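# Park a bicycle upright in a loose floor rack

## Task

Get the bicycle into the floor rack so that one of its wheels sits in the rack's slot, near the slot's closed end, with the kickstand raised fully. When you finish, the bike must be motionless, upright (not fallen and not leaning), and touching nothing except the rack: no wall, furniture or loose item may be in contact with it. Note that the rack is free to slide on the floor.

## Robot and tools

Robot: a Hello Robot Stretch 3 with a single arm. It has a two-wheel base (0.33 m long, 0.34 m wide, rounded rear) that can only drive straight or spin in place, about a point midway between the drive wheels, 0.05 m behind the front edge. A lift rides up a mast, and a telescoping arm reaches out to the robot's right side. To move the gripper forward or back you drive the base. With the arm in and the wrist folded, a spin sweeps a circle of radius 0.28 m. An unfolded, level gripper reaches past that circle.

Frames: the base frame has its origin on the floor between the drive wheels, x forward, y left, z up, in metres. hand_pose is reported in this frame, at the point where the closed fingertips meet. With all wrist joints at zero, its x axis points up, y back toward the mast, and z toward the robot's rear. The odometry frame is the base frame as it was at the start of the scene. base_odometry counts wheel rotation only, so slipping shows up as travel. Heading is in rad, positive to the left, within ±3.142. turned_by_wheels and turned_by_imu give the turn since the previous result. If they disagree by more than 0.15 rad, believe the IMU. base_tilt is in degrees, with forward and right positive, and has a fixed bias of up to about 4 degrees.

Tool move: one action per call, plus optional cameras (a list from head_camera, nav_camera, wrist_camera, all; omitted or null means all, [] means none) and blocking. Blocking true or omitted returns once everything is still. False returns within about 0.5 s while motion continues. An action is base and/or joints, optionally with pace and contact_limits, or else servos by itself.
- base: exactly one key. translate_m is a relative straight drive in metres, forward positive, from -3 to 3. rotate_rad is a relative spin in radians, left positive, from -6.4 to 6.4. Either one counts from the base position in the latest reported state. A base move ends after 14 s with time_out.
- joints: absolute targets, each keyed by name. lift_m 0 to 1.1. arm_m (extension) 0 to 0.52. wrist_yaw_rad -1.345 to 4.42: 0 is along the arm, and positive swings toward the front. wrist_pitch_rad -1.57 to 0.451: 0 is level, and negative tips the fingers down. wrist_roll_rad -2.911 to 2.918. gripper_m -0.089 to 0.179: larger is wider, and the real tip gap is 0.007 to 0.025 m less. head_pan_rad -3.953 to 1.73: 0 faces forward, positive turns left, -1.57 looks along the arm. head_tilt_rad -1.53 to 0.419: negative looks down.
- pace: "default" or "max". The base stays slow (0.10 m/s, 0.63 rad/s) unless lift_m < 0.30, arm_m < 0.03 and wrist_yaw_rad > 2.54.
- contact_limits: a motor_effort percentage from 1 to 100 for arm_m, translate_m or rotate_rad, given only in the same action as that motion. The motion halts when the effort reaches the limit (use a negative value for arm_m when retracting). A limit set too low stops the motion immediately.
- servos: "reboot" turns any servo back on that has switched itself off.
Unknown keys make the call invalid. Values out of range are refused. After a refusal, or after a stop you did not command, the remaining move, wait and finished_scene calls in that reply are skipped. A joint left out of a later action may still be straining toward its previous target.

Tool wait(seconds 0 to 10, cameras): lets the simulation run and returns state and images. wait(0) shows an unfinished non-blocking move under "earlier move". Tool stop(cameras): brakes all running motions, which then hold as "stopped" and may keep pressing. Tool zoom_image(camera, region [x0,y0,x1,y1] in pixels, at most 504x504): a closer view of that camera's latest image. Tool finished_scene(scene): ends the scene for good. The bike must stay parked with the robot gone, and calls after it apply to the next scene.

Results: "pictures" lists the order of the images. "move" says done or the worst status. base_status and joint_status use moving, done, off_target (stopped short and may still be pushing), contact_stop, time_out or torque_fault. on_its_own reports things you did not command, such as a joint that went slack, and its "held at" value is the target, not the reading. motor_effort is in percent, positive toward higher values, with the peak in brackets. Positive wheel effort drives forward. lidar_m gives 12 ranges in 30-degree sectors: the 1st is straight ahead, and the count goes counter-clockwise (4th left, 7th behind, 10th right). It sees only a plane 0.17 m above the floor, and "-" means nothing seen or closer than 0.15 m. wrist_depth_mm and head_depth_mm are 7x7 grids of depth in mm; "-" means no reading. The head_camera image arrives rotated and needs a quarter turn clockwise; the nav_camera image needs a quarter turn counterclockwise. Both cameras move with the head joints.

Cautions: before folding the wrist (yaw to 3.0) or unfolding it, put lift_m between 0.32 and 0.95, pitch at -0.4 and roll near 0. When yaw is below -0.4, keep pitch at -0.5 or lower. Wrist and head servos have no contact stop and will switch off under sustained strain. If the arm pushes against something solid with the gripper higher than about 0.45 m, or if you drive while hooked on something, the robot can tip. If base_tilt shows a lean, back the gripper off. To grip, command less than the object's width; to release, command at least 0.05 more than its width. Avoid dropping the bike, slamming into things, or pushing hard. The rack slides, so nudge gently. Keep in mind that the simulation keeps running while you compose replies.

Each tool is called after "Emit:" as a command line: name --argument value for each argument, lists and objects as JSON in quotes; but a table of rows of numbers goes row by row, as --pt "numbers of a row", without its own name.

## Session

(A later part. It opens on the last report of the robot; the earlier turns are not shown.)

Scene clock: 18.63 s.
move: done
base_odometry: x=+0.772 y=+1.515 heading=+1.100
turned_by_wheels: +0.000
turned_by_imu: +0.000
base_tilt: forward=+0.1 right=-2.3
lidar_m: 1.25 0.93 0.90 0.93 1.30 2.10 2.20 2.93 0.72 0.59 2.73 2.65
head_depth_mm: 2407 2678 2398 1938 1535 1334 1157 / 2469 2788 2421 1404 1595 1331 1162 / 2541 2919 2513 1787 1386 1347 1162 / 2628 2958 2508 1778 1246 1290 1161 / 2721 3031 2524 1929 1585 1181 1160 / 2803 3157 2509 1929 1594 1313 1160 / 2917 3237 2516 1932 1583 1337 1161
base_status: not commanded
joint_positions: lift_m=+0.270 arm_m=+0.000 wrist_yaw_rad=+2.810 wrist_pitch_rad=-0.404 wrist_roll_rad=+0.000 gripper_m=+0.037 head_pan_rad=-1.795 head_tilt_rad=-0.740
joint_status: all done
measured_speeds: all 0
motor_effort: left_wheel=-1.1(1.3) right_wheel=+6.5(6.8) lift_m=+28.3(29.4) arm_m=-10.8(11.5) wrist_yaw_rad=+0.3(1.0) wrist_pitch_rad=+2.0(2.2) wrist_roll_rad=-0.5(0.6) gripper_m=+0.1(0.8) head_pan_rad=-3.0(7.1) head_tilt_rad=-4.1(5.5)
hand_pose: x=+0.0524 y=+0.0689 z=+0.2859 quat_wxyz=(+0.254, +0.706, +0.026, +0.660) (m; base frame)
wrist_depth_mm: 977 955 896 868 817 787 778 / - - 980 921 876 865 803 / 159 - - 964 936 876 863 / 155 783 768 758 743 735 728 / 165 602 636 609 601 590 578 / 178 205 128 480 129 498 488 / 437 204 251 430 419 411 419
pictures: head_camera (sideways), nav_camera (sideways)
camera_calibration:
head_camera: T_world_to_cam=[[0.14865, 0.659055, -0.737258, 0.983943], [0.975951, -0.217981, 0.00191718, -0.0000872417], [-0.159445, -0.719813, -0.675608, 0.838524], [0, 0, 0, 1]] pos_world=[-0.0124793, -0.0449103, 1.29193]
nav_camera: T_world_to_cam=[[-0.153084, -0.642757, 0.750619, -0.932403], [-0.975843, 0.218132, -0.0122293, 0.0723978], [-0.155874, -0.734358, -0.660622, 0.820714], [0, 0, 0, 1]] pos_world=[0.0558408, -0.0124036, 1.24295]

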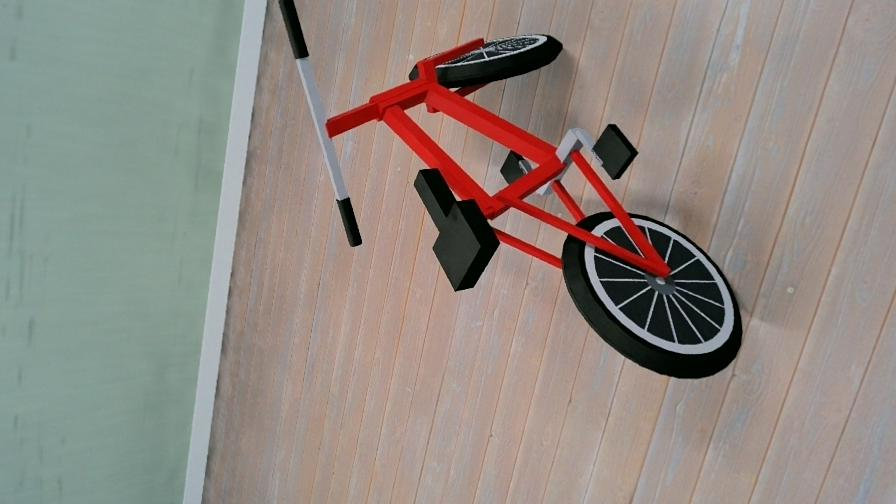

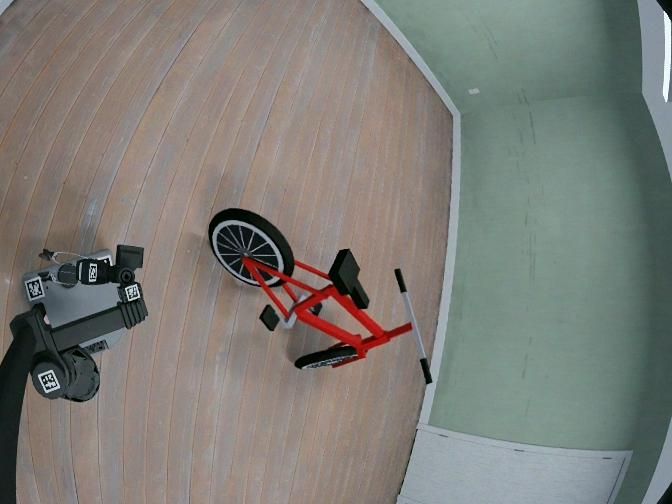

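Emit:
move --base '{"rotate_rad": -0.303}' --joints '{"head_pan_rad": -1.2, "head_tilt_rad": -0.7}' --pace "max" --cameras '[]'

Emit:
move --base '{"translate_m": 1.87}' --pace "max" --cameras '[]'

Emit:
move --base '{"rotate_rad": -0.113}' --joints '{"lift_m": 0.5}' --pace "max" --cameras '["head_camera", "nav_camera"]'

Scene clock: 21.70 s.
move: done
base_odometry: x=+0.772 y=+1.515 heading=+0.797
turned_by_wheels: -0.303
turned_by_imu: -0.306
base_tilt: forward=+0.1 right=-2.4
lidar_m: 1.89 1.06 0.90 0.90 1.03 1.74 2.11 2.40 1.05 0.62 0.59 2.66
head_depth_mm: 2499 2774 2669 1952 1361 1308 1182 / 2720 2919 2675 2027 1208 1280 1177 / 2814 3181 2654 2007 1631 1177 1169 / 3043 3280 2666 2022 1635 1148 1181 / 3290 3587 2681 2025 1651 1371 1178 / 3193 3471 2662 2029 1635 1370 1181 / 2871 3123 2660 2023 1629 1373 1182
base_status: done
joint_positions: lift_m=+0.270 arm_m=+0.000 wrist_yaw_rad=+2.810 wrist_pitch_rad=-0.404 wrist_roll_rad=+0.000 gripper_m=+0.037 head_pan_rad=-1.205 head_tilt_rad=-0.704
joint_status: all done
measured_speeds: all 0
motor_effort: left_wheel=+3.4(12.5) right_wheel=-3.6(9.9) lift_m=+28.5(28.8) arm_m=-10.3(10.9) wrist_yaw_rad=+0.8(1.3) wrist_pitch_rad=+2.0(2.3) wrist_roll_rad=-0.6(0.6) gripper_m=+0.3(0.7) head_pan_rad=+2.1(6.7) head_tilt_rad=+2.4(3.8)
hand_pose: x=+0.0524 y=+0.0689 z=+0.2859 quat_wxyz=(+0.254, +0.706, +0.026, +0.660) (m; base frame)
wrist_depth_mm: 792 809 832 867 902 926 964 / 857 864 899 948 967 - - / 159 928 961 960 985 955 924 / 155 818 783 749 749 740 742 / 165 602 636 617 603 588 580 / 177 205 129 481 129 491 482 / 438 205 251 425 425 411 418
pictures: none
No camera images: "cameras" was empty.

Scene clock: 29.33 s.
move: done
base_odometry: x=+2.079 y=+2.852 heading=+0.797
turned_by_wheels: +0.000
turned_by_imu: +0.003
base_tilt: forward=+0.1 right=-2.3
lidar_m: 0.84 0.54 0.46 0.46 0.52 0.88 3.90 1.71 3.31 1.75 0.99 0.84
head_depth_mm: 2248 2819 2660 2032 1628 1372 1130 / 1772 2127 2447 2032 1640 1362 1108 / 1480 1705 1981 2029 1639 1369 1129 / 1272 1433 1644 1827 1649 1367 1175 / 1100 1222 1379 1563 1627 1366 1181 / 979 1073 1189 1327 1509 1381 1175 / 882 956 1051 1154 1285 1338 1172
base_status: done
joint_positions: lift_m=+0.270 arm_m=+0.000 wrist_yaw_rad=+2.810 wrist_pitch_rad=-0.404 wrist_roll_rad=+0.000 gripper_m=+0.037 head_pan_rad=-1.205 head_tilt_rad=-0.704
joint_status: not commanded
measured_speeds: all 0
motor_effort: left_wheel=+3.2(14.3) right_wheel=-0.4(7.5) lift_m=+26.5(28.5) arm_m=-11.3(11.7) wrist_yaw_rad=+0.0(1.5) wrist_pitch_rad=+1.9(2.3) wrist_roll_rad=-0.6(0.7) gripper_m=-0.1(0.9) head_pan_rad=+2.4(3.4) head_tilt_rad=+2.1(3.3)
hand_pose: x=+0.0524 y=+0.0689 z=+0.2859 quat_wxyz=(+0.254, +0.706, +0.026, +0.660) (m; base frame)
wrist_depth_mm: 418 429 445 465 474 491 506 / 447 464 482 500 498 532 548 / 159 507 522 532 556 576 611 / 155 539 554 585 594 620 645 / 165 563 580 595 602 588 586 / 178 206 128 469 129 491 481 / 438 204 251 424 420 412 424
pictures: none
No camera images: "cameras" was empty.

Scene clock: 31.67 s.
move: done
base_odometry: x=+2.079 y=+2.852 heading=+0.684
turned_by_wheels: -0.113
turned_by_imu: -0.114
base_tilt: forward=+0.1 right=-2.3
lidar_m: 0.84 0.58 0.46 0.46 0.49 0.75 3.53 1.71 3.33 2.23 1.07 0.85
head_depth_mm: 2809 3165 2684 2024 1625 1361 1172 / 2436 3028 2684 2038 1633 1364 1130 / 1900 2187 2440 2036 1638 1372 1103 / 1539 1741 1986 2014 1639 1368 1177 / 1294 1440 1593 1794 1631 1374 1179 / 1117 1219 1344 1484 1570 1368 1172 / 986 1062 1151 1251 1380 1364 1179
base_status: done
joint_positions: lift_m=+0.500 arm_m=+0.000 wrist_yaw_rad=+2.810 wrist_pitch_rad=-0.404 wrist_roll_rad=+0.000 gripper_m=+0.037 head_pan_rad=-1.205 head_tilt_rad=-0.704
joint_status: all done
measured_speeds: all 0
motor_effort: left_wheel=+7.1(12.9) right_wheel=-5.5(9.8) lift_m=+28.3(33.1) arm_m=-11.9(12.4) wrist_yaw_rad=+0.0(1.4) wrist_pitch_rad=+2.0(2.2) wrist_roll_rad=-0.6(0.6) gripper_m=+0.3(0.6) head_pan_rad=+2.0(3.3) head_tilt_rad=+2.7(3.0)
hand_pose: x=+0.0523 y=+0.0688 z=+0.5158 quat_wxyz=(+0.255, +0.706, +0.026, +0.660) (m; base frame)
wrist_depth_mm: 406 423 450 476 494 534 578 / 426 449 475 515 545 585 637 / 158 488 510 549 593 649 695 / 156 522 557 604 655 711 762 / 165 563 581 629 707 799 813 / 178 205 127 693 129 805 758 / 607 207 643 693 653 642 661
pictures: head_camera (sideways), nav_camera (sideways)
camera_calibration:
head_camera: T_world_to_cam=[[-0.233282, 0.605088, -0.761215, 1.0175], [0.932309, 0.361658, 0.00176624, 0.000375398], [0.276368, -0.709275, -0.648498, 0.800602], [0, 0, 0, 1]] pos_world=[0.0157522, -0.0479635, 1.29372]
nav_camera: T_world_to_cam=[[0.220363, -0.593567, 0.774027, -0.965192], [-0.93217, -0.36182, -0.0120779, 0.0719348], [0.287227, -0.718863, -0.633037, 0.782129], [0, 0, 0, 1]] pos_world=[0.0550995, 0.0153643, 1.24307]

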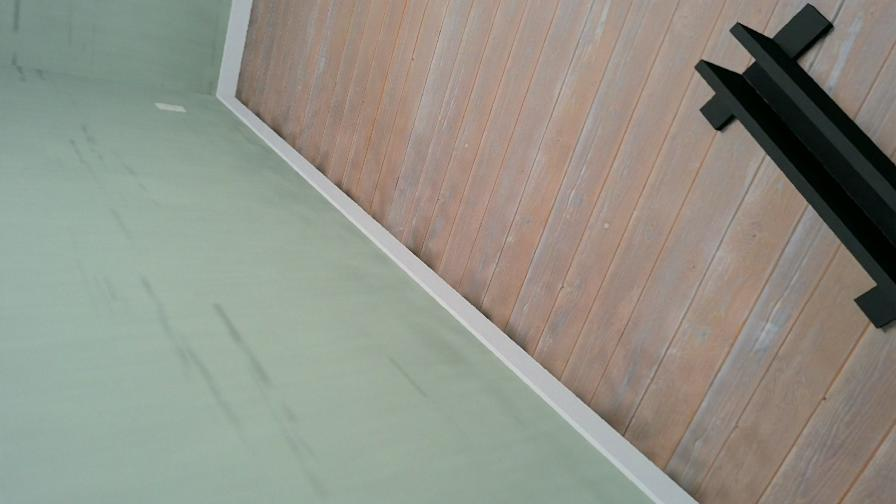

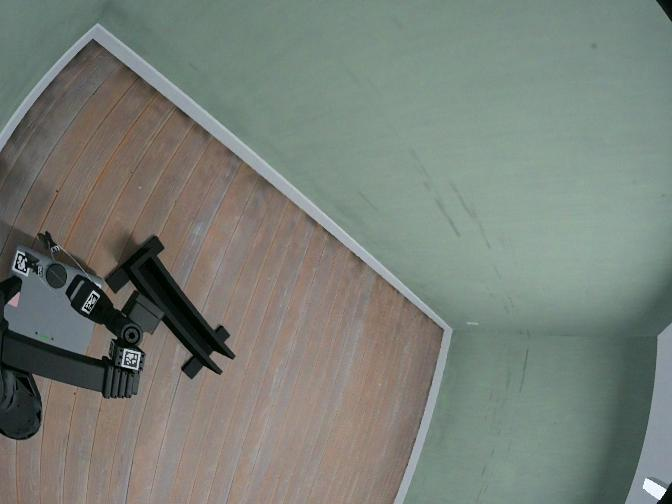

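Emit:
move --joints '{"head_pan_rad": -1.35, "head_tilt_rad": -1.1}' --pace "max" --cameras '["head_camera"]'

Emit:
zoom_image --camera "head_camera" --region '[392, 0, 896, 504]'

Scene clock: 32.43 s.
move: done
base_odometry: x=+2.079 y=+2.852 heading=+0.684
turned_by_wheels: +0.000
turned_by_imu: +0.000
base_tilt: forward=+0.1 right=-2.3
lidar_m: 0.84 0.58 0.46 0.46 0.50 0.75 3.52 1.71 3.33 2.23 1.06 0.85
head_depth_mm: 2129 1851 1626 1448 1315 1189 1096 / 2131 1845 1627 1426 1320 520 476 / 2150 1861 1616 1460 1294 593 963 / 2109 1861 1622 1452 1215 625 939 / 1869 1850 1628 1446 1315 1195 1100 / 1509 1686 1631 1454 1319 1197 1099 / 1263 1381 1523 1455 1308 1200 1104
base_status: not commanded
joint_positions: lift_m=+0.500 arm_m=+0.000 wrist_yaw_rad=+2.810 wrist_pitch_rad=-0.404 wrist_roll_rad=+0.000 gripper_m=+0.037 head_pan_rad=-1.345 head_tilt_rad=-1.086
joint_status: all done
measured_speeds: all 0
motor_effort: left_wheel=+6.4(7.1) right_wheel=-5.2(5.7) lift_m=+24.2(27.6) arm_m=-11.8(12.2) wrist_yaw_rad=+0.5(1.3) wrist_pitch_rad=+2.0(2.2) wrist_roll_rad=-0.5(0.6) gripper_m=+0.5(0.5) head_pan_rad=-2.2(4.5) head_tilt_rad=-6.4(6.6)
hand_pose: x=+0.0523 y=+0.0688 z=+0.5158 quat_wxyz=(+0.255, +0.706, +0.026, +0.660) (m; base frame)
wrist_depth_mm: 404 420 447 476 504 537 583 / 429 449 479 499 539 574 636 / 159 484 511 540 597 647 698 / 155 522 556 607 653 712 762 / 165 561 589 635 700 771 815 / 177 205 128 701 129 779 778 / 609 207 643 685 669 647 669
pictures: head_camera (sideways)
camera_calibration:
head_camera: T_world_to_cam=[[-0.19987, 0.86266, -0.464618, 0.630848], [0.973808, 0.227349, 0.00320631, -0.00175131], [0.108396, -0.451808, -0.885506, 1.1098], [0, 0, 0, 1]] pos_world=[0.00749491, -0.0423931, 1.27584]

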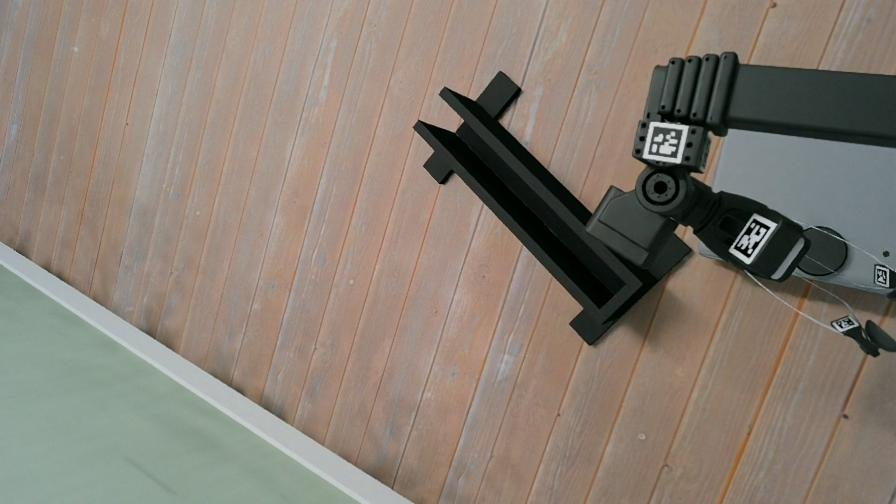

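Scaled by 1.000.

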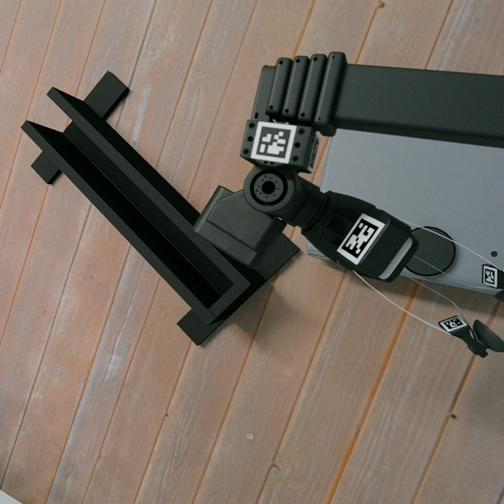

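Emit:
move --base '{"translate_m": 0.03}' --joints '{"wrist_yaw_rad": 0.0, "gripper_m": 0.17}' --cameras '[]'

Emit:
move --joints '{"wrist_pitch_rad": -1.57, "wrist_roll_rad": -0.53, "arm_m": 0.2}'

Scene clock: 35.37 s.
move: done
base_odometry: x=+2.102 y=+2.871 heading=+0.684
turned_by_wheels: +0.000
turned_by_imu: +0.001
base_tilt: forward=+0.1 right=-2.3
lidar_m: 0.81 0.57 0.46 0.45 0.49 0.75 3.50 1.74 3.33 2.15 1.03 0.82
head_depth_mm: 2146 1857 1615 1446 1315 1194 1103 / 2152 1861 1630 1427 1294 520 475 / 2155 1843 1618 1442 679 562 962 / 2108 1853 1638 1448 1250 1184 952 / 1800 1809 1640 1448 1313 1200 1099 / 1458 1620 1636 1468 1308 1189 1095 / 1222 1345 1484 1454 1325 1197 1103
base_status: done
joint_positions: lift_m=+0.500 arm_m=+0.000 wrist_yaw_rad=+0.004 wrist_pitch_rad=-0.404 wrist_roll_rad=+0.000 gripper_m=+0.170 head_pan_rad=-1.345 head_tilt_rad=-1.086
joint_status: all done
measured_speeds: all 0
motor_effort: left_wheel=+5.7(11.1) right_wheel=+0.6(5.0) lift_m=+26.3(26.4) arm_m=-12.3(12.9) wrist_yaw_rad=-2.8(6.8) wrist_pitch_rad=+2.1(2.3) wrist_roll_rad=-0.4(0.6) gripper_m=+0.3(86.7) head_pan_rad=-2.5(3.0) head_tilt_rad=-6.1(7.5)
hand_pose: x=-0.0207 y=-0.3711 z=+0.5158 quat_wxyz=(+0.693, +0.143, -0.692, -0.141) (m; base frame)
wrist_depth_mm: 917 - - - - - - / 902 - - - - - - / 913 - - - - - - / 890 - - - - - - / 852 - 981 936 928 944 922 / 783 139 816 798 742 124 117 / 113 654 691 639 642 648 111
pictures: none
No camera images: "cameras" was empty.

Scene clock: 38.07 s.
move: done
base_odometry: x=+2.102 y=+2.871 heading=+0.684
turned_by_wheels: +0.000
turned_by_imu: +0.000
base_tilt: forward=+0.1 right=-2.3
lidar_m: 0.81 0.57 0.46 0.45 0.49 0.74 3.49 1.74 3.35 2.15 1.03 0.82
head_depth_mm: 2137 1852 1634 1456 1292 1176 1100 / 2147 1852 1614 660 652 525 474 / 2154 1833 1626 1447 1260 1193 960 / 2100 1849 1622 1455 1202 1187 950 / 1800 1825 1643 1466 1305 1201 1103 / 1460 1635 1638 1455 1314 1203 1099 / 1218 1346 1492 1446 1308 1195 1111
base_status: not commanded
joint_positions: lift_m=+0.500 arm_m=+0.200 wrist_yaw_rad=+0.002 wrist_pitch_rad=-1.562 wrist_roll_rad=-0.527 gripper_m=+0.170 head_pan_rad=-1.345 head_tilt_rad=-1.086
joint_status: all done
measured_speeds: all 0
motor_effort: left_wheel=+5.5(6.3) right_wheel=+0.6(1.0) lift_m=+29.8(30.5) arm_m=+13.6(17.2) wrist_yaw_rad=-2.1(3.3) wrist_pitch_rad=-1.8(4.5) wrist_roll_rad=-1.8(2.6) gripper_m=-0.1(0.7) head_pan_rad=-2.1(3.0) head_tilt_rad=-6.2(7.1)
hand_pose: x=-0.0216 y=-0.3231 z=+0.3823 quat_wxyz=(+0.616, +0.611, -0.353, -0.351) (m; base frame)
wrist_depth_mm: 506 506 510 503 417 361 507 / 513 516 506 430 364 523 519 / 530 526 420 375 533 526 539 / 533 537 381 547 544 534 542 / 552 543 549 561 550 554 553 / 553 140 438 523 571 125 117 / 112 573 405 412 571 578 111
pictures: head_camera (sideways), nav_camera (sideways), wrist_camera
camera_calibration:
head_camera: T_world_to_cam=[[-0.199546, 0.862912, -0.464288, 0.630416], [0.973904, 0.226938, 0.00320752, -0.00175346], [0.108133, -0.451532, -0.885678, 1.11003], [0, 0, 0, 1]] pos_world=[0.00747491, -0.0423842, 1.27583]
nav_camera: T_world_to_cam=[[0.189682, -0.855441, 0.481913, -0.584389], [-0.974653, -0.223354, -0.0128496, 0.0731924], [0.11863, -0.467261, -0.876125, 1.09925], [0, 0, 0, 1]] pos_world=[0.0517818, 0.0300734, 1.24565]
wrist_camera: T_world_to_cam=[[-0.892523, -0.451001, -0.00113149, -0.160946], [-0.447577, 0.885432, 0.125238, 0.262025], [-0.0554806, 0.112284, -0.992126, 0.579829], [0, 0, 0, 1]] pos_world=[0.0057978, -0.369698, 0.542266]

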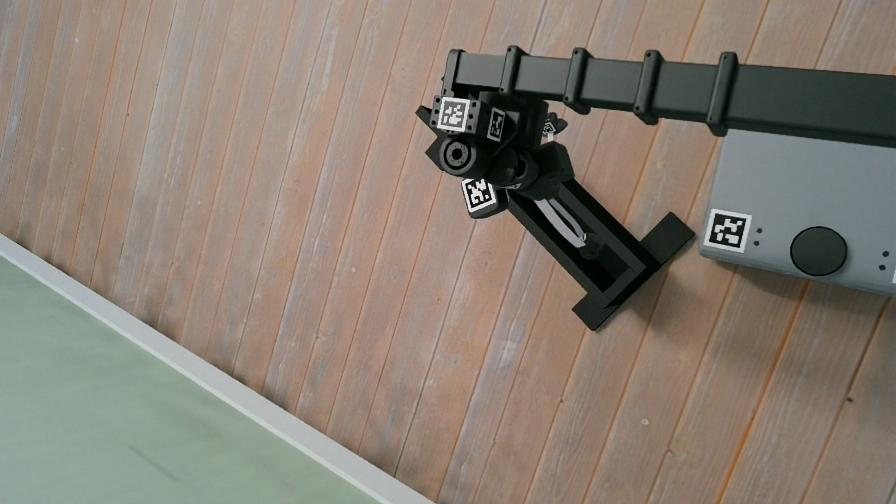

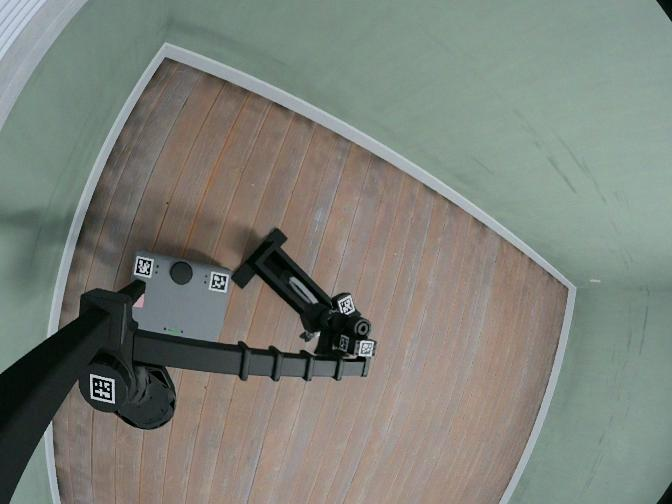

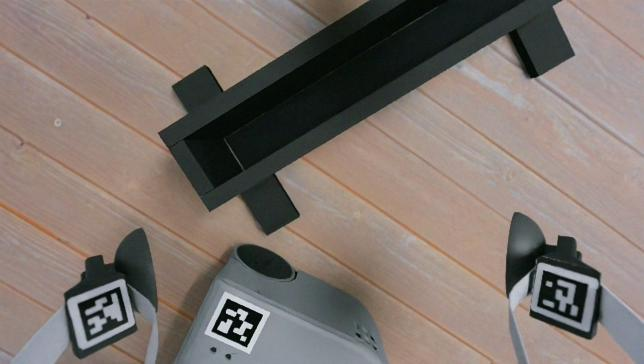

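Emit:
move --joints '{"wrist_roll_rad": 0.53, "arm_m": 0.384, "lift_m": 0.38}'

Scene clock: 40.77 s.
move: done
base_odometry: x=+2.102 y=+2.871 heading=+0.684
turned_by_wheels: +0.000
turned_by_imu: +0.000
base_tilt: forward=+0.1 right=-2.3
lidar_m: 0.81 0.58 0.46 0.45 0.49 0.75 3.93 1.74 3.32 2.15 1.03 0.82
head_depth_mm: 2161 1843 1627 1455 1312 1192 1096 / 2150 1829 1633 812 726 645 599 / 2129 1839 1633 1379 1273 1201 954 / 2111 1846 1635 1457 1244 1179 950 / 1795 1824 1633 1460 1305 1197 1099 / 1462 1638 1630 1452 1305 1194 1094 / 1221 1337 1474 1452 1316 1203 1100
base_status: not commanded
joint_positions: lift_m=+0.380 arm_m=+0.384 wrist_yaw_rad=+0.002 wrist_pitch_rad=-1.563 wrist_roll_rad=+0.527 gripper_m=+0.170 head_pan_rad=-1.345 head_tilt_rad=-1.086
joint_status: all done
measured_speeds: all 0
motor_effort: left_wheel=+5.7(6.1) right_wheel=+0.5(0.9) lift_m=+22.7(28.2) arm_m=+13.7(17.1) wrist_yaw_rad=-1.6(2.4) wrist_pitch_rad=-1.5(2.1) wrist_roll_rad=+0.5(1.5) gripper_m=+0.5(0.6) head_pan_rad=-2.3(3.2) head_tilt_rad=-6.2(7.4)
hand_pose: x=-0.0217 y=-0.5066 z=+0.2623 quat_wxyz=(+0.354, +0.352, -0.614, -0.611) (m; base frame)
wrist_depth_mm: 396 394 397 389 390 396 396 / 407 404 402 399 405 405 400 / 414 414 411 405 404 409 407 / 419 426 422 416 418 416 418 / 429 428 425 423 426 425 428 / 437 140 443 431 441 129 117 / 112 444 450 448 437 451 111
pictures: head_camera (sideways), nav_camera (sideways), wrist_camera
camera_calibration:
head_camera: T_world_to_cam=[[-0.199547, 0.862913, -0.464287, 0.630415], [0.973904, 0.226939, 0.00320752, -0.00175346], [0.108133, -0.451531, -0.885679, 1.11003], [0, 0, 0, 1]] pos_world=[0.00747492, -0.0423842, 1.27583]
nav_camera: T_world_to_cam=[[0.189683, -0.855442, 0.481913, -0.584389], [-0.974653, -0.223355, -0.0128496, 0.0731924], [0.11863, -0.46726, -0.876125, 1.09925], [0, 0, 0, 1]] pos_world=[0.0517818, 0.0300735, 1.24565]
wrist_camera: T_world_to_cam=[[-0.833361, 0.552667, -0.00829591, 0.267716], [0.547412, 0.827328, 0.125971, 0.431426], [0.0764833, 0.100438, -0.991999, 0.478225], [0, 0, 0, 1]] pos_world=[-0.0496408, -0.55292, 0.422273]

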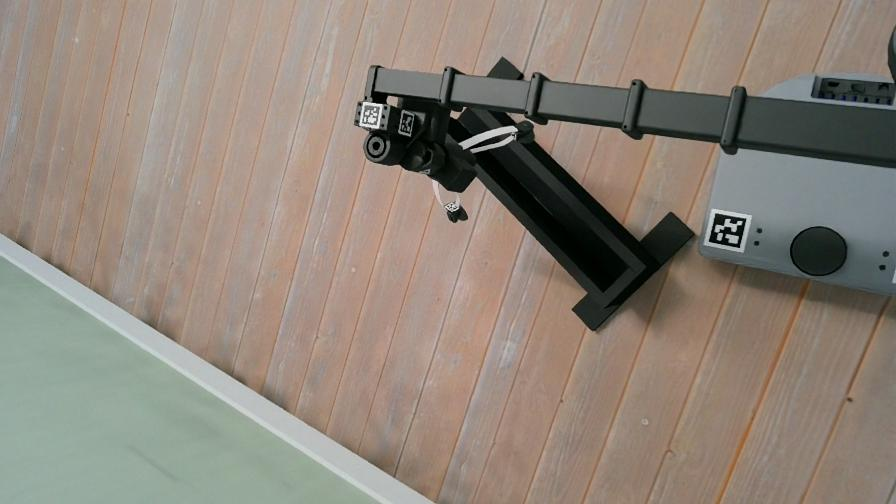

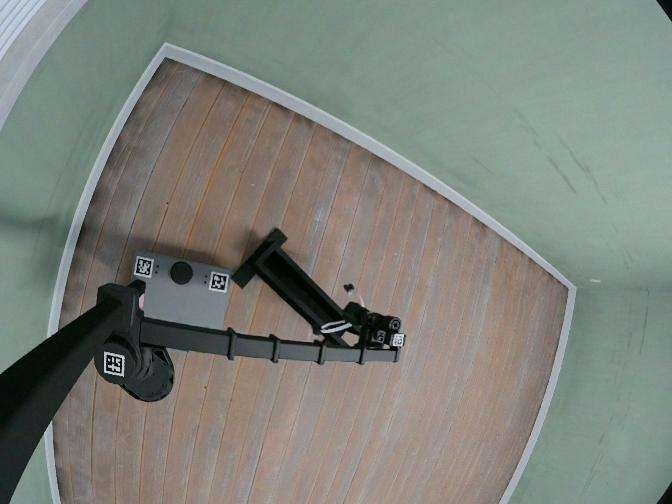

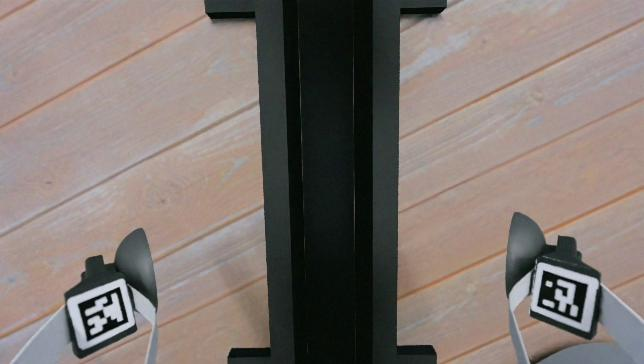

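Emit:
move --joints '{"lift_m": 0.2}' --cameras '["wrist_camera"]'

Emit:
move --joints '{"gripper_m": 0.06}' --cameras '["wrist_camera", "head_camera"]'

Scene clock: 43.33 s.
move: contact_stop
base_odometry: x=+2.102 y=+2.871 heading=+0.684
turned_by_wheels: +0.000
turned_by_imu: +0.000
base_tilt: forward=+0.1 right=-2.3
lidar_m: 0.81 0.57 0.46 0.45 0.49 0.74 3.49 1.74 3.35 2.16 1.03 0.82
head_depth_mm: 2126 1862 1622 1445 1306 1193 1095 / 2141 1860 1620 1370 1270 1167 966 / 2126 1855 1615 1440 1284 1031 768 / 2109 1852 1640 1453 1248 1183 956 / 1810 1838 1620 1458 1336 1197 1100 / 1457 1625 1624 1462 1318 1191 1099 / 1220 1334 1496 1459 1320 1195 1098
base_status: not commanded
joint_positions: lift_m=+0.202 arm_m=+0.384 wrist_yaw_rad=+0.002 wrist_pitch_rad=-1.574 wrist_roll_rad=+0.527 gripper_m=+0.170 head_pan_rad=-1.345 head_tilt_rad=-1.086
joint_status: lift_m contact_stop (moved -0.178 of -0.180)
measured_speeds: translate_m=+0.000 rotate_rad=+0.000 lift_m=+0.001 arm_m=+0.000 wrist_yaw_rad=+0.000 wrist_pitch_rad=+0.000 wrist_roll_rad=+0.000 head_pan_rad=+0.000 head_tilt_rad=+0.000
on_its_own: lift_m is slack since a contact_stop
motor_effort: left_wheel=+1.0(6.1) right_wheel=+5.1(5.4) lift_m=+24.8(25.0) arm_m=+12.3(14.1) wrist_yaw_rad=-0.8(2.5) wrist_pitch_rad=+0.2(1.9) wrist_roll_rad=+0.5(0.7) gripper_m=-2.0(2.5) head_pan_rad=-2.5(3.2) head_tilt_rad=-6.2(7.1)
hand_pose: x=-0.0217 y=-0.5039 z=+0.0845 quat_wxyz=(+0.353, +0.353, -0.611, -0.614) (m; base frame)
wrist_depth_mm: - 76 112 225 125 76 227 / 230 78 129 229 147 77 231 / 240 79 110 235 149 79 236 / 243 81 125 242 151 81 242 / 248 83 124 244 132 83 246 / 123 85 106 252 133 84 116 / 112 86 105 258 134 87 116
pictures: wrist_camera
camera_calibration:
wrist_camera: T_world_to_cam=[[-0.83317, 0.553011, -0.00248719, 0.26444], [0.5477, 0.825773, 0.134624, 0.450101], [0.0765027, 0.110803, -0.990894, 0.306685], [0, 0, 0, 1]] pos_world=[-0.0496588, -0.551902, 0.243956]

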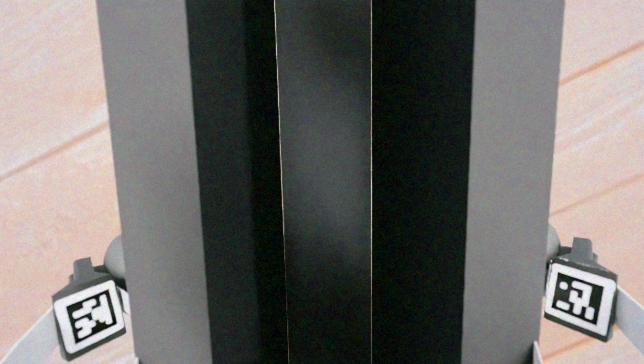

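not run: a stop that you did not command came earlier in this reply.

Emit:
move --joints '{"lift_m": 0.215}' --cameras '[]'

Emit:
move --joints '{"gripper_m": 0.08}' --cameras '["wrist_camera", "head_camera"]'

Scene clock: 44.27 s.
move: done
base_odometry: x=+2.102 y=+2.871 heading=+0.684
turned_by_wheels: +0.000
turned_by_imu: +0.000
base_tilt: forward=+0.1 right=-2.3
lidar_m: 0.81 0.58 0.46 0.45 0.49 0.74 3.93 1.73 3.33 2.15 1.03 0.82
head_depth_mm: 2145 1824 1622 1454 1311 1190 1098 / 2142 1853 1618 1370 1254 1160 956 / 2145 1832 1630 1431 1278 1037 924 / 2116 1863 1633 1453 1239 1186 951 / 1808 1824 1623 1465 1316 1194 1095 / 1455 1631 1626 1464 1319 1189 1101 / 1220 1350 1492 1458 1311 1191 1097
base_status: not commanded
joint_positions: lift_m=+0.215 arm_m=+0.384 wrist_yaw_rad=+0.002 wrist_pitch_rad=-1.573 wrist_roll_rad=+0.527 gripper_m=+0.170 head_pan_rad=-1.345 head_tilt_rad=-1.086
joint_status: all done
measured_speeds: all 0
motor_effort: left_wheel=+1.3(1.6) right_wheel=+3.7(5.7) lift_m=+30.3(32.4) arm_m=+11.5(12.6) wrist_yaw_rad=-2.4(2.4) wrist_pitch_rad=+0.3(0.5) wrist_roll_rad=+0.3(0.6) gripper_m=+0.3(2.1) head_pan_rad=-2.6(2.7) head_tilt_rad=-6.0(6.8)
hand_pose: x=-0.0217 y=-0.5041 z=+0.0975 quat_wxyz=(+0.353, +0.353, -0.612, -0.614) (m; base frame)
wrist_depth_mm: 239 88 96 238 127 88 239 / 245 - 127 243 148 90 244 / 251 - 125 249 151 92 247 / 254 94 123 253 153 94 255 / 260 97 122 259 154 96 261 / 262 121 120 267 134 99 117 / 113 115 104 270 136 100 111
pictures: none
No camera images: "cameras" was empty.

Scene clock: 45.70 s.
move: done
base_odometry: x=+2.102 y=+2.871 heading=+0.684
turned_by_wheels: +0.000
turned_by_imu: +0.000
base_tilt: forward=+0.1 right=-2.4
lidar_m: 0.81 0.57 0.46 0.45 0.49 0.74 3.93 1.74 3.34 2.16 1.03 0.82
head_depth_mm: 2160 1846 1622 1437 1301 1194 1095 / 2143 1835 1623 1373 1260 1171 959 / 2150 1873 1639 1429 1276 1034 926 / 2109 1841 1611 1454 1252 1180 951 / 1811 1825 1622 1458 1316 1199 1101 / 1461 1615 1629 1454 1313 1201 1099 / 1223 1341 1481 1458 1317 1200 1097
base_status: not commanded
joint_positions: lift_m=+0.215 arm_m=+0.384 wrist_yaw_rad=+0.002 wrist_pitch_rad=-1.574 wrist_roll_rad=+0.527 gripper_m=+0.081 head_pan_rad=-1.345 head_tilt_rad=-1.086
joint_status: all done
measured_speeds: all 0
motor_effort: left_wheel=+1.5(1.6) right_wheel=+3.4(3.8) lift_m=+25.1(30.6) arm_m=+10.5(12.0) wrist_yaw_rad=-1.9(2.6) wrist_pitch_rad=+0.1(0.5) wrist_roll_rad=+0.4(0.5) gripper_m=-29.7(98.6) head_pan_rad=-2.1(3.2) head_tilt_rad=-5.5(7.3)
hand_pose: x=-0.0217 y=-0.5040 z=+0.0975 quat_wxyz=(+0.353, +0.353, -0.611, -0.614) (m; base frame)
wrist_depth_mm: 238 88 97 239 126 88 238 / 243 - 128 243 148 90 244 / 249 - 109 250 151 93 247 / 256 95 124 253 153 94 255 / 261 97 122 259 154 96 261 / 265 120 121 265 134 99 263 / 114 114 119 273 135 101 107
pictures: head_camera (sideways), wrist_camera
camera_calibration:
head_camera: T_world_to_cam=[[-0.199547, 0.862913, -0.464287, 0.630415], [0.973904, 0.226939, 0.00320752, -0.00175346], [0.108133, -0.451531, -0.885679, 1.11003], [0, 0, 0, 1]] pos_world=[0.00747492, -0.0423842, 1.27583]
wrist_camera: T_world_to_cam=[[-0.833168, 0.553014, -0.0026776, 0.264542], [0.547703, 0.825817, 0.134341, 0.448464], [0.0765037, 0.110462, -0.990932, 0.319476], [0, 0, 0, 1]] pos_world=[-0.0496589, -0.551935, 0.25704]

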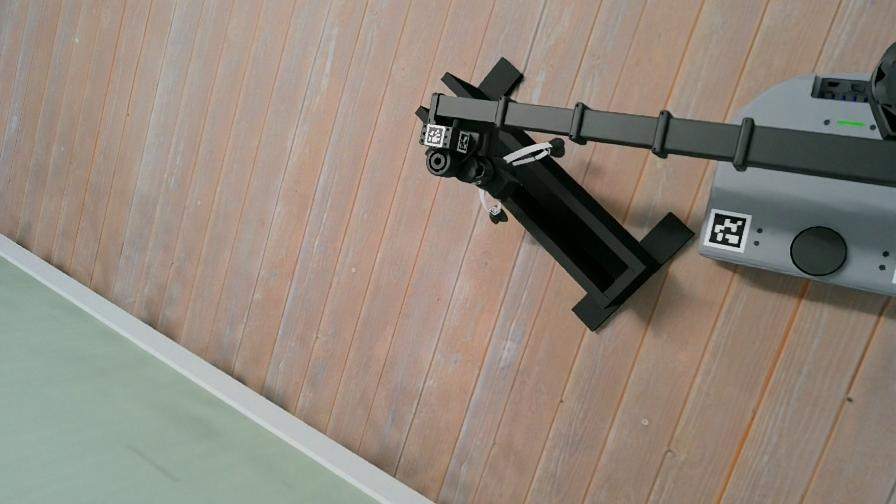

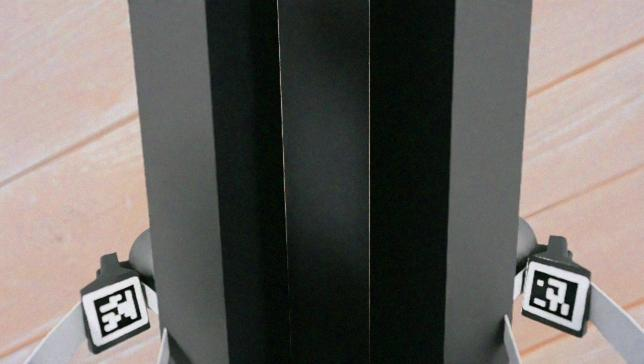

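Emit:
move --joints '{"gripper_m": 0.04}' --cameras '[]'

Emit:
move --joints '{"lift_m": 0.235}' --cameras '["wrist_camera", "head_camera"]'

Scene clock: 46.80 s.
move: done
base_odometry: x=+2.102 y=+2.871 heading=+0.684
turned_by_wheels: +0.000
turned_by_imu: +0.000
base_tilt: forward=+0.0 right=-2.3
lidar_m: 0.81 0.57 0.46 0.45 0.49 0.74 3.93 1.74 3.34 2.15 1.03 0.82
head_depth_mm: 2139 1837 1617 1450 1310 1204 1100 / 2142 1848 1616 1372 1264 1169 961 / 2151 1857 1630 1429 1269 1031 923 / 2093 1845 1636 1464 1253 1183 953 / 1808 1839 1628 1444 1305 1199 1095 / 1455 1635 1645 1454 1314 1193 1103 / 1223 1342 1484 1457 1322 1191 1099
base_status: not commanded
joint_positions: lift_m=+0.215 arm_m=+0.384 wrist_yaw_rad=+0.002 wrist_pitch_rad=-1.574 wrist_roll_rad=+0.527 gripper_m=+0.042 head_pan_rad=-1.345 head_tilt_rad=-1.086
joint_status: all done
measured_speeds: all 0
motor_effort: left_wheel=+1.3(1.7) right_wheel=+3.7(3.7) lift_m=+20.0(24.4) arm_m=+10.1(10.8) wrist_yaw_rad=-1.7(2.2) wrist_pitch_rad=+0.4(0.5) wrist_roll_rad=+0.4(0.5) gripper_m=-42.3(100.0) head_pan_rad=-1.7(3.0) head_tilt_rad=-5.9(6.8)
hand_pose: x=-0.0217 y=-0.5040 z=+0.0975 quat_wxyz=(+0.353, +0.353, -0.611, -0.614) (m; base frame)
wrist_depth_mm: 238 88 96 238 126 88 238 / 244 - 127 243 148 90 244 / 250 - 108 246 151 92 251 / 256 95 124 254 153 94 256 / 262 97 122 261 154 96 259 / 265 119 121 268 134 99 265 / 114 114 118 273 135 102 106
pictures: none
No camera images: "cameras" was empty.

Scene clock: 47.70 s.
move: done
base_odometry: x=+2.102 y=+2.871 heading=+0.684
turned_by_wheels: +0.000
turned_by_imu: +0.000
base_tilt: forward=+0.1 right=-2.3
lidar_m: 0.81 0.57 0.46 0.45 0.49 0.74 3.50 1.74 0.67 0.32 0.38 0.82
head_depth_mm: 2120 1856 1627 1458 1299 1201 1103 / 2127 1823 1608 1225 1262 1161 968 / 2147 1838 1630 1436 1264 1028 929 / 2097 1859 1643 1458 1260 1182 947 / 1810 1805 1631 1461 1312 1196 1096 / 1462 1629 1628 1453 1309 1200 1094 / 1231 1347 1487 1466 1315 1191 1108
base_status: not commanded
joint_positions: lift_m=+0.235 arm_m=+0.384 wrist_yaw_rad=+0.002 wrist_pitch_rad=-1.569 wrist_roll_rad=+0.528 gripper_m=+0.046 head_pan_rad=-1.345 head_tilt_rad=-1.086
joint_status: all done
measured_speeds: all 0
on_its_own: gripper_m is held at +0.047, not at your +0.040, by its stall guard, which is still easing
motor_effort: left_wheel=+1.3(1.6) right_wheel=+2.3(3.6) lift_m=+34.7(38.9) arm_m=+9.5(10.2) wrist_yaw_rad=-1.2(2.1) wrist_pitch_rad=-0.5(0.7) wrist_roll_rad=+0.1(0.4) gripper_m=-1.8(42.8) head_pan_rad=-1.9(3.2) head_tilt_rad=-5.5(6.3)
hand_pose: x=-0.0217 y=-0.5053 z=+0.1174 quat_wxyz=(+0.353, +0.352, -0.613, -0.613) (m; base frame)
wrist_depth_mm: 257 83 98 230 125 83 257 / 261 - 130 237 146 86 262 / 268 89 110 245 148 89 267 / 275 91 126 251 150 92 275 / 281 95 108 261 152 95 280 / 286 118 123 271 131 99 283 / 115 115 121 282 134 103 105
pictures: head_camera (sideways), wrist_camera
camera_calibration:
head_camera: T_world_to_cam=[[-0.199556, 0.862953, -0.464208, 0.630312], [0.973904, 0.226938, 0.00320781, -0.00175384], [0.108115, -0.451454, -0.88572, 1.11008], [0, 0, 0, 1]] pos_world=[0.00747439, -0.042382, 1.27582]
wrist_camera: T_world_to_cam=[[-0.832608, 0.553836, -0.00538039, 0.266032], [0.548537, 0.825908, 0.13032, 0.44736], [0.0766198, 0.105554, -0.991457, 0.336899], [0, 0, 0, 1]] pos_world=[-0.0497058, -0.552377, 0.277153]

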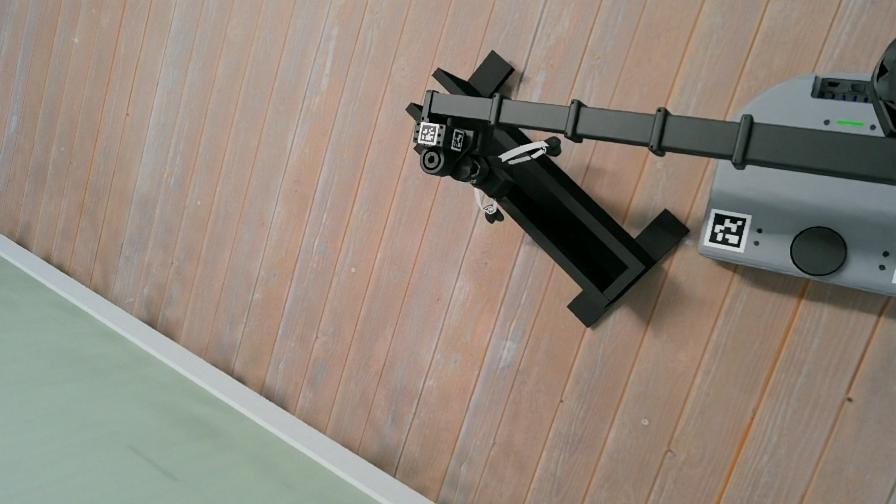

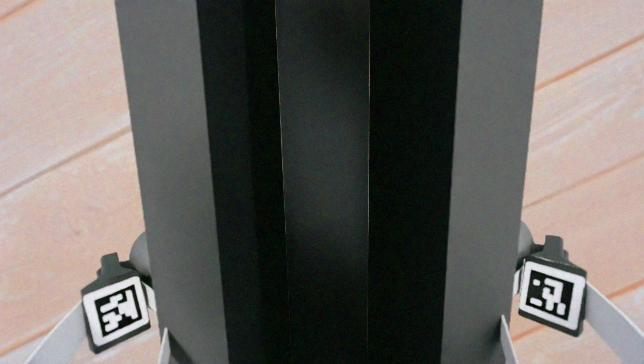

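Emit:
wait --seconds 1 --cameras '["wrist_camera"]'

Scene clock: 48.90 s.
base_odometry: x=+2.102 y=+2.871 heading=+0.684
turned_by_wheels: +0.000
turned_by_imu: +0.000
base_tilt: forward=+0.1 right=-2.3
lidar_m: 0.81 0.58 0.46 0.45 0.49 0.75 3.50 1.74 0.67 0.32 0.38 0.82
head_depth_mm: 2128 1851 1629 1453 1311 1194 1102 / 2135 1839 1621 1231 1251 1166 969 / 2138 1844 1626 1433 1279 1034 925 / 2082 1854 1608 1441 1258 1182 950 / 1803 1806 1636 1440 1310 1198 1094 / 1465 1616 1611 1458 1307 1198 1098 / 1223 1337 1481 1459 1311 1201 1099
base_status: not commanded
joint_positions: lift_m=+0.235 arm_m=+0.384 wrist_yaw_rad=+0.002 wrist_pitch_rad=-1.569 wrist_roll_rad=+0.528 gripper_m=+0.051 head_pan_rad=-1.345 head_tilt_rad=-1.086
joint_status: all done
measured_speeds: all 0
on_its_own: gripper_m is held at +0.050, not at your +0.040, by its stall guard, which is still easing
motor_effort: left_wheel=+1.6(1.6) right_wheel=+2.2(3.6) lift_m=+29.7(38.9) arm_m=+8.2(10.2) wrist_yaw_rad=-1.9(2.1) wrist_pitch_rad=-0.7(0.7) wrist_roll_rad=+0.0(0.4) gripper_m=-21.4(42.8) head_pan_rad=-2.1(3.2) head_tilt_rad=-5.4(6.3)
hand_pose: x=-0.0217 y=-0.5053 z=+0.1174 quat_wxyz=(+0.353, +0.352, -0.613, -0.613) (m; base frame)
wrist_depth_mm: 256 83 98 230 125 83 257 / 265 - 130 239 146 86 261 / 270 89 110 245 148 89 269 / 272 91 125 253 151 92 275 / 282 95 108 260 152 95 280 / 287 119 122 273 131 119 285 / 114 114 120 280 134 102 105
wait: 1.00 s; at rest by 0.07 s
pictures: wrist_camera
camera_calibration:
wrist_camera: T_world_to_cam=[[-0.832608, 0.553837, -0.00538039, 0.266033], [0.548538, 0.825907, 0.13032, 0.447359], [0.0766199, 0.105554, -0.991457, 0.336899], [0, 0, 0, 1]] pos_world=[-0.0497058, -0.552377, 0.277153]

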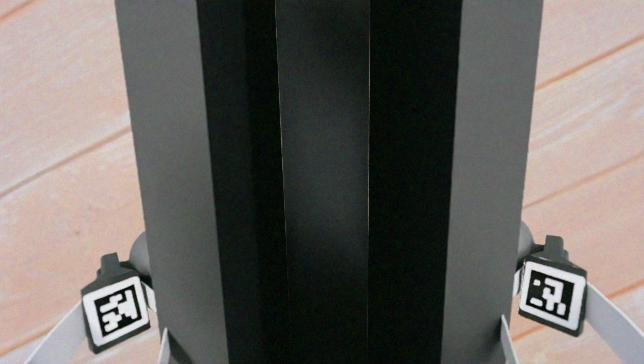

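Emit:
move --base '{"rotate_rad": -0.129}' --cameras '[]'

Emit:
move --base '{"translate_m": -1.2}' --joints '{"head_pan_rad": -1.57, "head_tilt_rad": -0.9}' --cameras '["head_camera", "wrist_camera", "nav_camera"]'

Scene clock: 51.10 s.
move: done
base_odometry: x=+2.102 y=+2.871 heading=+0.555
turned_by_wheels: -0.129
turned_by_imu: -0.130
base_tilt: forward=+0.2 right=-2.3
lidar_m: 0.81 0.64 0.47 0.45 0.47 0.64 1.77 1.74 0.67 0.32 0.38 0.84
head_depth_mm: 2146 1833 1621 1452 1309 1188 1097 / 2142 1840 1643 1230 1253 1161 969 / 2146 1848 1635 1423 1277 1031 929 / 2136 1843 1631 1459 1261 1176 945 / 2141 1853 1636 1452 1309 1196 1093 / 1872 1825 1637 1447 1312 1200 1098 / 1485 1593 1607 1454 1311 1203 1099
base_status: done
joint_positions: lift_m=+0.235 arm_m=+0.384 wrist_yaw_rad=+0.000 wrist_pitch_rad=-1.566 wrist_roll_rad=+0.533 gripper_m=+0.061 head_pan_rad=-1.345 head_tilt_rad=-1.086
joint_status: not commanded
measured_speeds: all 0
on_its_own: gripper_m is held at +0.059, not at your +0.040, by its stall guard, which is not easing now
motor_effort: left_wheel=+6.6(12.3) right_wheel=-6.1(11.1) lift_m=+33.0(33.0) arm_m=+7.0(7.8) wrist_yaw_rad=-1.0(1.8) wrist_pitch_rad=-1.1(1.5) wrist_roll_rad=-1.5(1.7) gripper_m=-19.9(20.9) head_pan_rad=-1.5(2.9) head_tilt_rad=-6.2(6.8)
hand_pose: x=-0.0217 y=-0.5060 z=+0.1174 quat_wxyz=(+0.352, +0.350, -0.615, -0.613) (m; base frame)
wrist_depth_mm: 260 83 113 231 125 83 256 / 264 - 130 238 146 86 262 / 271 89 128 246 148 90 268 / 275 91 126 254 149 92 275 / 280 95 108 261 152 95 279 / 286 118 123 271 132 99 284 / 112 114 121 280 133 103 105
pictures: none
No camera images: "cameras" was empty.

Scene clock: 64.20 s.
move: done
base_odometry: x=+1.083 y=+2.238 heading=+0.556
turned_by_wheels: +0.000
turned_by_imu: +0.008
base_tilt: forward=+0.2 right=-2.3
lidar_m: 1.74 0.64 0.47 0.46 0.47 0.65 1.82 2.85 0.67 0.32 0.38 2.08
head_depth_mm: 2971 1675 1667 1647 1414 1255 1120 / 2907 2456 1940 1536 1420 1247 1105 / 2945 2426 1970 1655 1084 854 929 / 2973 2439 1949 1657 1313 1195 1122 / 2911 2422 1960 1657 1429 1206 1092 / 2964 2453 1970 1654 1428 1240 1110 / 2959 2427 1976 1659 1425 1248 1112
base_status: done
joint_positions: lift_m=+0.235 arm_m=+0.384 wrist_yaw_rad=+0.000 wrist_pitch_rad=-1.566 wrist_roll_rad=+0.533 gripper_m=+0.061 head_pan_rad=-1.565 head_tilt_rad=-0.902
joint_status: all done
measured_speeds: all 0
on_its_own: gripper_m is held at +0.059, not at your +0.040, by its stall guard, which is not easing now
motor_effort: left_wheel=+0.4(3.3) right_wheel=-5.1(11.0) lift_m=+35.3(37.1) arm_m=-4.8(6.9) wrist_yaw_rad=+0.2(1.7) wrist_pitch_rad=-1.3(1.6) wrist_roll_rad=-1.6(1.8) gripper_m=-20.2(20.8) head_pan_rad=-2.2(6.1) head_tilt_rad=+1.5(6.7)
hand_pose: x=-0.0217 y=-0.5060 z=+0.1174 quat_wxyz=(+0.352, +0.350, -0.615, -0.613) (m; base frame)
wrist_depth_mm: 260 83 113 230 125 83 256 / 262 - 130 238 145 86 264 / 270 89 128 246 147 90 271 / 275 91 127 253 149 92 273 / 283 96 108 262 151 96 279 / 285 118 124 270 131 99 282 / 112 114 122 279 133 102 105
pictures: head_camera (sideways), nav_camera (sideways), wrist_camera
camera_calibration:
head_camera: T_world_to_cam=[[-0.00603739, 0.785808, -0.618441, 0.830056], [0.99995, 0.00969776, 0.00256046, -0.00107063], [0.00800952, -0.618394, -0.785827, 0.980841], [0, 0, 0, 1]] pos_world=[-0.00177412, -0.0457074, 1.28411]
nav_camera: T_world_to_cam=[[-0.00197883, -0.773303, 0.634034, -0.781398], [-0.999888, -0.00786183, -0.0127094, 0.0731669], [0.0148129, -0.633988, -0.773201, 0.966086], [0, 0, 0, 1]] pos_world=[0.0573019, 0.00880496, 1.24334]
wrist_camera: T_world_to_cam=[[-0.828962, 0.559261, -0.00701312, 0.269491], [0.553935, 0.822672, 0.127931, 0.446723], [0.0773162, 0.102165, -0.991758, 0.335239], [0, 0, 0, 1]] pos_world=[-0.0499776, -0.552472, 0.277217]

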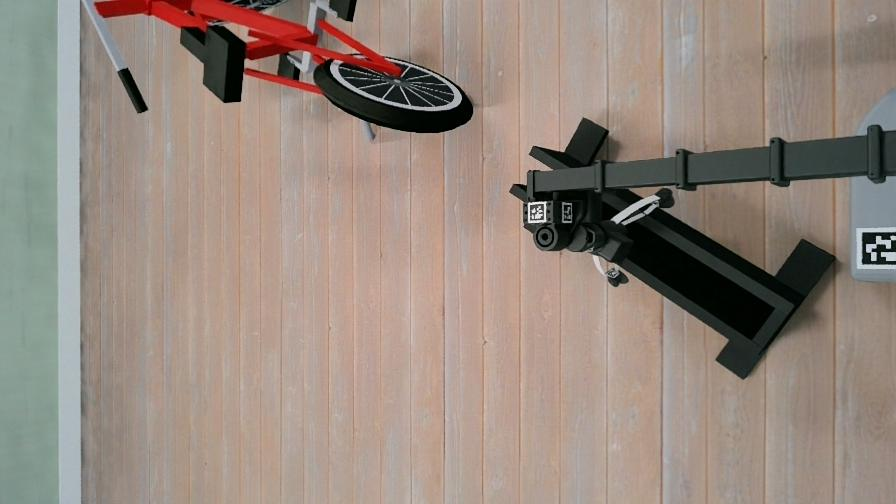

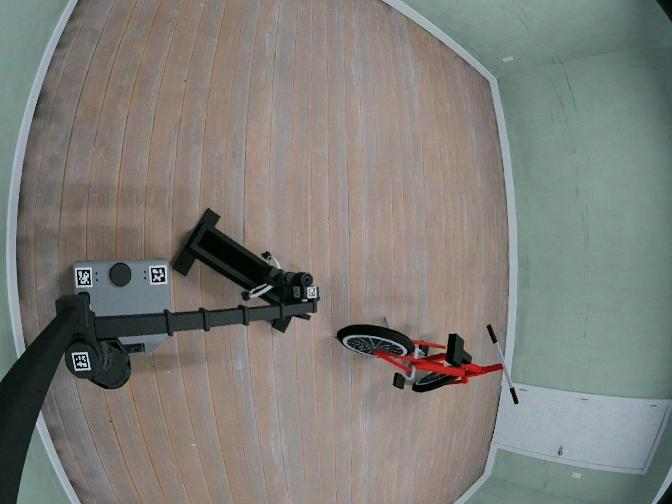

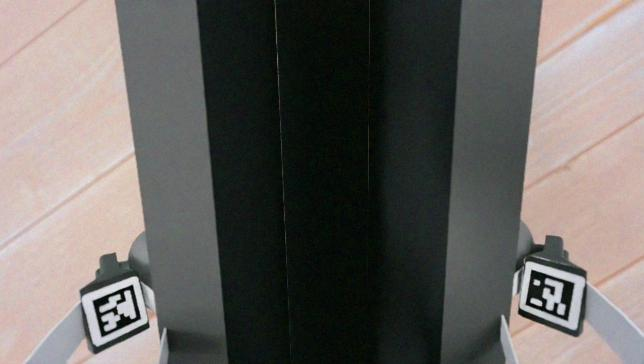

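Emit:
move --joints '{"head_pan_rad": -1.9, "head_tilt_rad": -0.7}' --pace "max" --cameras '["head_camera"]'

Emit:
zoom_image --camera "head_camera" --region '[200, 100, 600, 504]'

Scene clock: 65.10 s.
move: done
base_odometry: x=+1.083 y=+2.238 heading=+0.556
turned_by_wheels: +0.000
turned_by_imu: +0.000
base_tilt: forward=+0.1 right=-2.3
lidar_m: 1.74 0.64 0.47 0.46 0.47 0.65 1.82 2.85 0.67 0.32 0.38 2.09
head_depth_mm: 3346 3638 2664 2019 1628 1366 1172 / 3197 3565 2679 2036 1635 1364 1175 / 3110 3464 2626 1947 1627 1370 1170 / 3024 3350 1811 1585 1555 1302 811 / 2904 3184 2646 2005 1639 915 1095 / 2899 3205 2670 2021 1643 1374 1131 / 2760 3060 2664 2024 1644 1364 1175
base_status: not commanded
joint_positions: lift_m=+0.235 arm_m=+0.384 wrist_yaw_rad=+0.000 wrist_pitch_rad=-1.566 wrist_roll_rad=+0.533 gripper_m=+0.061 head_pan_rad=-1.895 head_tilt_rad=-0.705
joint_status: all done
measured_speeds: all 0
on_its_own: gripper_m is held at +0.059, not at your +0.040, by its stall guard, which is not easing now
motor_effort: left_wheel=+0.2(0.6) right_wheel=-5.1(5.4) lift_m=+35.1(35.4) arm_m=-5.8(5.8) wrist_yaw_rad=-0.3(1.0) wrist_pitch_rad=-1.4(1.5) wrist_roll_rad=-1.7(1.7) gripper_m=-19.7(20.4) head_pan_rad=-1.7(4.2) head_tilt_rad=+2.5(4.0)
hand_pose: x=-0.0217 y=-0.5060 z=+0.1174 quat_wxyz=(+0.352, +0.350, -0.615, -0.613) (m; base frame)
wrist_depth_mm: 259 83 113 231 125 84 256 / 262 - 130 238 146 87 262 / 267 89 128 246 148 90 268 / 275 91 126 252 149 92 273 / 282 95 108 261 151 96 279 / 286 118 124 270 131 99 282 / 112 114 122 282 133 102 106
pictures: head_camera (sideways)
camera_calibration:
head_camera: T_world_to_cam=[[0.20532, 0.615951, -0.760558, 1.01396], [0.949334, -0.314263, 0.0017705, 0.000266008], [-0.237924, -0.722387, -0.649268, 0.804741], [0, 0, 0, 1]] pos_world=[-0.0169718, -0.0431341, 1.29367]

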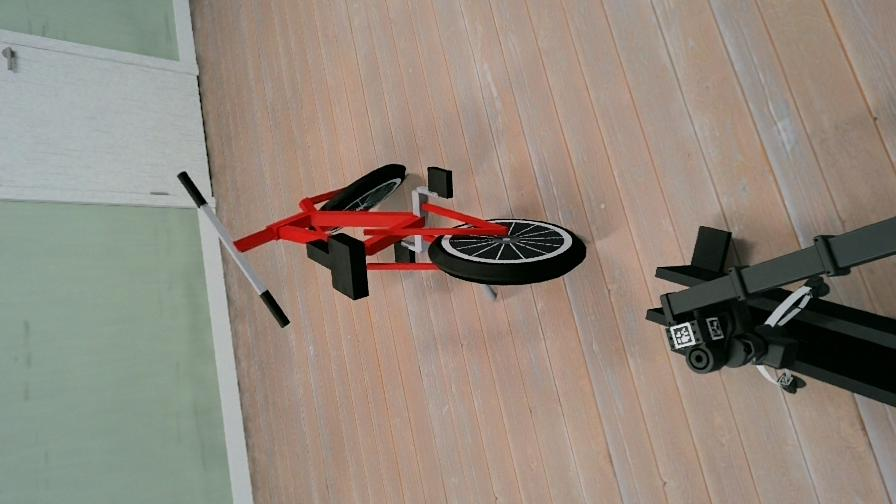

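Scaled by 1.248 from the camera's 896x504 image, which has a finer 1280x720 frame.

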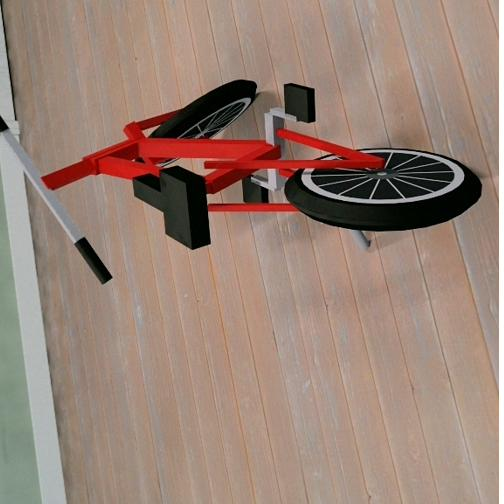

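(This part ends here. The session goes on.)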